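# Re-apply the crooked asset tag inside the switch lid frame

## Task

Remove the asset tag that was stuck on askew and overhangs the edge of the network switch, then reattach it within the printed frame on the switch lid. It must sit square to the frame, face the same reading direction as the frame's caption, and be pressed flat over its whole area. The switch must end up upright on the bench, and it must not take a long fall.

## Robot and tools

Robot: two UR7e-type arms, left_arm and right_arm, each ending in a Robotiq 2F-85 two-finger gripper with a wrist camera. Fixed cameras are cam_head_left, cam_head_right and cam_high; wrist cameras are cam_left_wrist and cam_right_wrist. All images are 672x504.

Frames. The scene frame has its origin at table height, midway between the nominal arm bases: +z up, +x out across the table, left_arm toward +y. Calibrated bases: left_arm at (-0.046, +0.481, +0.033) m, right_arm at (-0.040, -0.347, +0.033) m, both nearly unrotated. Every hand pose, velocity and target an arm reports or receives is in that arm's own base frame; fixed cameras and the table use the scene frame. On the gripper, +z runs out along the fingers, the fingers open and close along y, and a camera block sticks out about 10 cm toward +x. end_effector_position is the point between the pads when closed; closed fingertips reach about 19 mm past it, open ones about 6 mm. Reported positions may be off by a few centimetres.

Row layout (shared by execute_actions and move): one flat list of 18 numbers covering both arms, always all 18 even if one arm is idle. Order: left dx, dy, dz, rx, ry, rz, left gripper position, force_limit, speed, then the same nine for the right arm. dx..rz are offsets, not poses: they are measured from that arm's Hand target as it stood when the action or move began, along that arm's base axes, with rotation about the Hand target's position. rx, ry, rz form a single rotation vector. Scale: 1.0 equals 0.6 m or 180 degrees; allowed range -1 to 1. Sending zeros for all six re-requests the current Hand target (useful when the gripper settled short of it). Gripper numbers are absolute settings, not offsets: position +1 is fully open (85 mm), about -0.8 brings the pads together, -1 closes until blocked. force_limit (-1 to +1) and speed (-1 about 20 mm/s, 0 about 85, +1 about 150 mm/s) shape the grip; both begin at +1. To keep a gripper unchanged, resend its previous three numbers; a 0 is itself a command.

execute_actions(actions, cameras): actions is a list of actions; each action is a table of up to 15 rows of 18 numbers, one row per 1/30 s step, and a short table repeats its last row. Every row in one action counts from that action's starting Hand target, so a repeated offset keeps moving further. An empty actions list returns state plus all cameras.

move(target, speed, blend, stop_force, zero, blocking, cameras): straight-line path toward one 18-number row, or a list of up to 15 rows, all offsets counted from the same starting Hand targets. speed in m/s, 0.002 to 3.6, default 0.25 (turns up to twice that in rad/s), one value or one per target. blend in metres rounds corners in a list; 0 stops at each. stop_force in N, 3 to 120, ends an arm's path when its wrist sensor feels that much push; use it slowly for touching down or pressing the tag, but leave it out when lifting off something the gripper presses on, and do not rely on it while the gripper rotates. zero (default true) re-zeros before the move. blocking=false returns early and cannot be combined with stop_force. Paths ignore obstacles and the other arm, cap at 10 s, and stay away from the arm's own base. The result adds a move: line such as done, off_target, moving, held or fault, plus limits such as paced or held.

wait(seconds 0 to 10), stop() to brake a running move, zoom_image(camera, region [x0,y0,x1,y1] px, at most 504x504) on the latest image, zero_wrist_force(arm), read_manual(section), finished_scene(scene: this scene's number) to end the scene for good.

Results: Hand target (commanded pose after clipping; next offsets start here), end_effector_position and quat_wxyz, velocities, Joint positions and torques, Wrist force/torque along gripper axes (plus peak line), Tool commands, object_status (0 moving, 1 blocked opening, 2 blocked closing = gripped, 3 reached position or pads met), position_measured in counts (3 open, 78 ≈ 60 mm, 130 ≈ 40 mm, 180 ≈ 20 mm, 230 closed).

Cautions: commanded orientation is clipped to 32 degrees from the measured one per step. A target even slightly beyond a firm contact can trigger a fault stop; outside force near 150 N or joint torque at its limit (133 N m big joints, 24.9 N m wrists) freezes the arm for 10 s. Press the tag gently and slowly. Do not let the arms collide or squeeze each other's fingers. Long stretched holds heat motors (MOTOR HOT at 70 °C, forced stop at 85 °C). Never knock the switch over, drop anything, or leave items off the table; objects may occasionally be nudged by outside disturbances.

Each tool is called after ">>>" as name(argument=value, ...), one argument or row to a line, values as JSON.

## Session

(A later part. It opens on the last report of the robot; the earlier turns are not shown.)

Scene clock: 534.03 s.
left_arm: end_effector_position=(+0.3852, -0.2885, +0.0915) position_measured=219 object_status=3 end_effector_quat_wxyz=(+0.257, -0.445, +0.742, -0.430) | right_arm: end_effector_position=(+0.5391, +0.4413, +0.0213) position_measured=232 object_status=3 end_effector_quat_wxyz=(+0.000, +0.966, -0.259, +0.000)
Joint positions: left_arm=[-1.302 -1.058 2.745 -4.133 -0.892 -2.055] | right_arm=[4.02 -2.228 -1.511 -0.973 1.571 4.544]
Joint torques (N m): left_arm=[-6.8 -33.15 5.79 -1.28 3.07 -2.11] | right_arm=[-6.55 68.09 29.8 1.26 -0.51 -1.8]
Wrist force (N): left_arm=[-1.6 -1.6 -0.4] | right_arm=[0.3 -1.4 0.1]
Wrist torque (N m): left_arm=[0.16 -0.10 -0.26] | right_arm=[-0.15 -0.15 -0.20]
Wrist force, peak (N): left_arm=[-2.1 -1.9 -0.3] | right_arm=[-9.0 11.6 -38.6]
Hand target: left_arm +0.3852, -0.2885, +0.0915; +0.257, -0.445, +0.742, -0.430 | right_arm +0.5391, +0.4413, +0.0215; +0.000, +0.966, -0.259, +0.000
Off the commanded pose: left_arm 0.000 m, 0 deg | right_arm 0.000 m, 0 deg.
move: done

>>> move(
  target=[
    [0,0,0,0,0,0,-0.72,-1,-1,-0.0054,-0.0094,0,0,0,0,-1,0,0],
    [0,0,0,0,0,0,-0.72,-1,-1,-0.0054,-0.0094,-0.0083,0,0,0,-1,0,0],
    [0,0,0,0,0,0,-0.72,-1,-1,-0.0054,-0.0094,0,0,0,0,-1,0,0],
    [0,0,0,0,0,0,-0.72,-1,-1,-0.0227,0.0006,0,0,0,0,-1,0,0],
    [0,0,0,0,0,0,-0.72,-1,-1,-0.0227,0.0006,-0.0083,0,0,0,-1,0,0],
    [0,0,0,0,0,0,-0.72,-1,-1,-0.0227,0.0006,0,0,0,0,-1,0,0],
    [0,0,0,0,0,0,-0.72,-1,-1,-0.04,0.0106,0,0,0,0,-1,0,0],
    [0,0,0,0,0,0,-0.72,-1,-1,-0.04,0.0106,-0.0083,0,0,0,-1,0,0],
    [0,0,0,0,0,0,-0.72,-1,-1,-0.04,0.0106,0,0,0,0,-1,0,0],
    [0,0,0,0,0,0,-0.72,-1,-1,-0.0573,0.0206,0,0,0,0,-1,0,0],
    [0,0,0,0,0,0,-0.72,-1,-1,-0.0573,0.0206,-0.0083,0,0,0,-1,0,0],
    [0,0,0,0,0,0,-0.72,-1,-1,-0.0573,0.0206,0,0,0,0,-1,0,0],
  ],
  speed=0.03,
  blend=[0.001,0,0.001,0.001,0,0.001,0.001,0,0.001,0.001,0,0],
)

>>> move(
  target=[
    [0,0,0,0,0,0,-0.72,-1,-1,-0.0054,-0.0094,0,0,0,0,-1,0,0],
    [0,0,0,0,0,0,-0.72,-1,-1,-0.0054,-0.0094,-0.0083,0,0,0,-1,0,0],
    [0,0,0,0,0,0,-0.72,-1,-1,-0.0054,-0.0094,0,0,0,0,-1,0,0],
    [0,0,0,0,0,0,-0.72,-1,-1,0.0119,-0.0194,0,0,0,0,-1,0,0],
    [0,0,0,0,0,0,-0.72,-1,-1,0.0119,-0.0194,-0.0083,0,0,0,-1,0,0],
    [0,0,0,0,0,0,-0.72,-1,-1,0.0119,-0.0194,0,0,0,0,-1,0,0],
    [0,0,0,0,0,0,-0.72,-1,-1,0.0292,-0.0294,0,0,0,0,-1,0,0],
    [0,0,0,0,0,0,-0.72,-1,-1,0.0292,-0.0294,-0.0083,0,0,0,-1,0,0],
    [0,0,0,0,0,0,-0.72,-1,-1,0.0292,-0.0294,0,0,0,0,-1,0,0],
    [0,0,0,0,0,0,-0.72,-1,-1,0.0465,-0.0394,0,0,0,0,-1,0,0],
    [0,0,0,0,0,0,-0.72,-1,-1,0.0465,-0.0394,-0.0083,0,0,0,-1,0,0],
    [0,0,0,0,0,0,-0.72,-1,-1,0.0465,-0.0394,0,0,0,0,-1,0,0],
  ],
  speed=0.03,
  blend=[0.001,0,0.001,0.001,0,0.001,0.001,0,0.001,0.001,0,0],
)

>>> move(
  target=[0,0,0,0,0,0,-0.72,-1,-1,-0.12,0.075,0.15,0,0,0,-1,0,0],
  speed=0.15,
  cameras=["cam_right_wrist","cam_left_wrist"],
)

>>> zoom_image(
  camera="cam_right_wrist",
  region=[250, 60, 450, 260],
)

>>> zoom_image(
  camera="cam_left_wrist",
  region=[290, 80, 440, 230],
)

Scene clock: 554.30 s.
left_arm: end_effector_position=(+0.3852, -0.2885, +0.0915) position_measured=219 object_status=3 end_effector_quat_wxyz=(+0.257, -0.445, +0.742, -0.430) | right_arm: end_effector_position=(+0.5047, +0.4537, +0.0214) position_measured=232 object_status=3 end_effector_quat_wxyz=(+0.000, +0.966, -0.259, +0.000)
Joint positions: left_arm=[-1.302 -1.058 2.745 -4.133 -0.892 -2.055] | right_arm=[4.072 -2.193 -1.574 -0.945 1.571 4.595]
Joint torques (N m): left_arm=[-6.9 -32.84 4.7 -1.37 3.08 -2.02] | right_arm=[9.13 65.79 29.7 1.12 0.53 1.2]
Wrist force (N): left_arm=[-1.9 -1.8 -0.4] | right_arm=[0.2 -1.3 0.1]
Wrist torque (N m): left_arm=[0.14 -0.04 -0.27] | right_arm=[-0.14 -0.11 -0.31]
Wrist force, peak (N): left_arm=[-2.1 -2.0 -0.4] | right_arm=[-3.0 7.2 -29.0]
Hand target: left_arm +0.3852, -0.2885, +0.0915; +0.257, -0.445, +0.742, -0.430 | right_arm +0.5047, +0.4537, +0.0215; +0.000, +0.966, -0.259, +0.000
Off the commanded pose: left_arm 0.000 m, 0 deg | right_arm 0.000 m, 0 deg.
move: done

Scene clock: 558.30 s.
left_arm: end_effector_position=(+0.3852, -0.2885, +0.0915) position_measured=219 object_status=3 end_effector_quat_wxyz=(+0.257, -0.445, +0.742, -0.430) | right_arm: end_effector_position=(+0.5326, +0.4300, +0.0214) position_measured=232 object_status=3 end_effector_quat_wxyz=(+0.000, +0.966, -0.259, +0.000)
Joint positions: left_arm=[-1.302 -1.058 2.745 -4.133 -0.892 -2.055] | right_arm=[4.017 -2.204 -1.554 -0.954 1.571 4.541]
Joint torques (N m): left_arm=[-6.75 -32.63 5.13 -1.49 3.08 -2.08] | right_arm=[-7.59 66.54 29.84 1.3 -1.01 -1.89]
Wrist force (N): left_arm=[-1.5 -1.8 -0.4] | right_arm=[0.6 -1.2 0.3]
Wrist torque (N m): left_arm=[0.14 -0.11 -0.27] | right_arm=[-0.11 -0.21 -0.21]
Wrist force, peak (N): left_arm=[-2.1 -1.8 -0.4] | right_arm=[-7.7 8.6 -30.4]
Hand target: left_arm +0.3852, -0.2885, +0.0915; +0.257, -0.445, +0.742, -0.430 | right_arm +0.5326, +0.4301, +0.0215; +0.000, +0.966, -0.259, +0.000
Off the commanded pose: left_arm 0.000 m, 0 deg | right_arm 0.000 m, 0 deg.
move: done

Scene clock: 559.67 s.
left_arm: end_effector_position=(+0.3852, -0.2885, +0.0915) position_measured=219 object_status=3 end_effector_quat_wxyz=(+0.257, -0.445, +0.742, -0.430) | right_arm: end_effector_position=(+0.4607, +0.4750, +0.1114) position_measured=232 object_status=3 end_effector_quat_wxyz=(+0.000, +0.966, -0.259, +0.000)
Joint positions: left_arm=[-1.302 -1.058 2.745 -4.133 -0.892 -2.055] | right_arm=[4.145 -2.049 -1.545 -1.118 1.571 4.669]
Joint torques (N m): left_arm=[-6.13 -32.92 5.01 -1.47 3.06 -1.98] | right_arm=[8.86 62.29 30.61 1.14 -1.83 1.06]
Wrist force (N): left_arm=[-1.5 -1.5 -0.3] | right_arm=[0.3 -1.5 0.6]
Wrist torque (N m): left_arm=[0.19 -0.11 -0.27] | right_arm=[-0.13 -0.16 -0.29]
Wrist force, peak (N): left_arm=[-1.8 -2.0 -0.4] | right_arm=[2.2 -1.0 1.3]
Hand target: left_arm +0.3852, -0.2885, +0.0915; +0.257, -0.445, +0.742, -0.430 | right_arm +0.4606, +0.4751, +0.1115; +0.000, +0.966, -0.259, +0.000
Off the commanded pose: left_arm 0.000 m, 0 deg | right_arm 0.000 m, 0 deg.
move: done
Images, in order (width x height): cam_left_wrist 672x504, cam_right_wrist 672x504.

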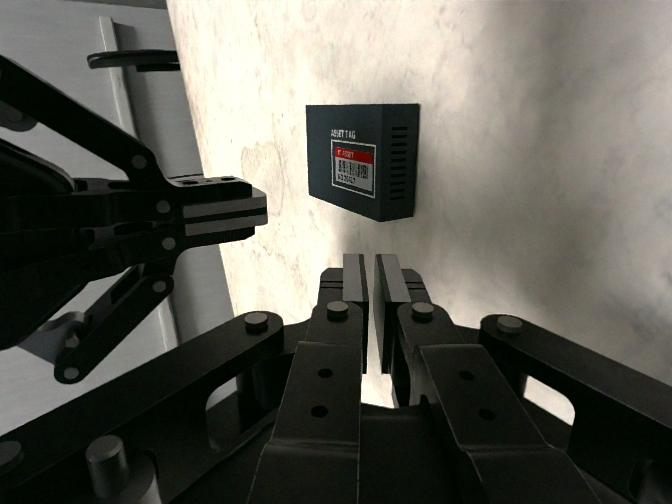

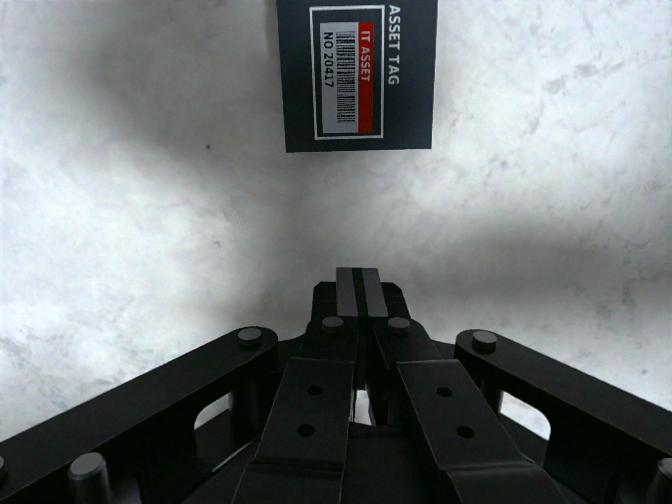

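Scaled by 2.520.

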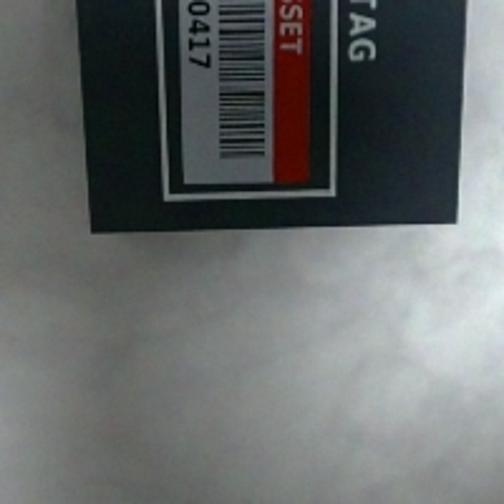

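Scaled by 3.360.

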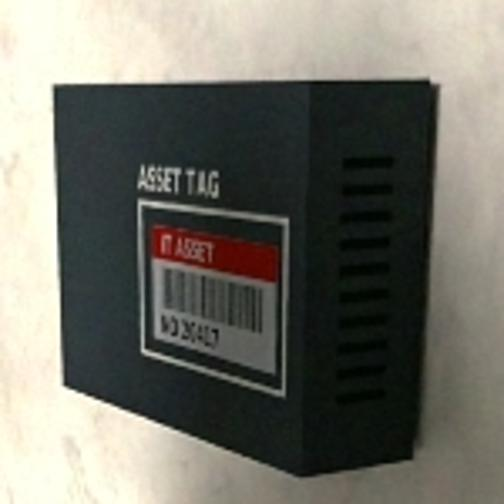

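>>> finished_scene(
  scene=1,
)

The scene is finished: the task was done.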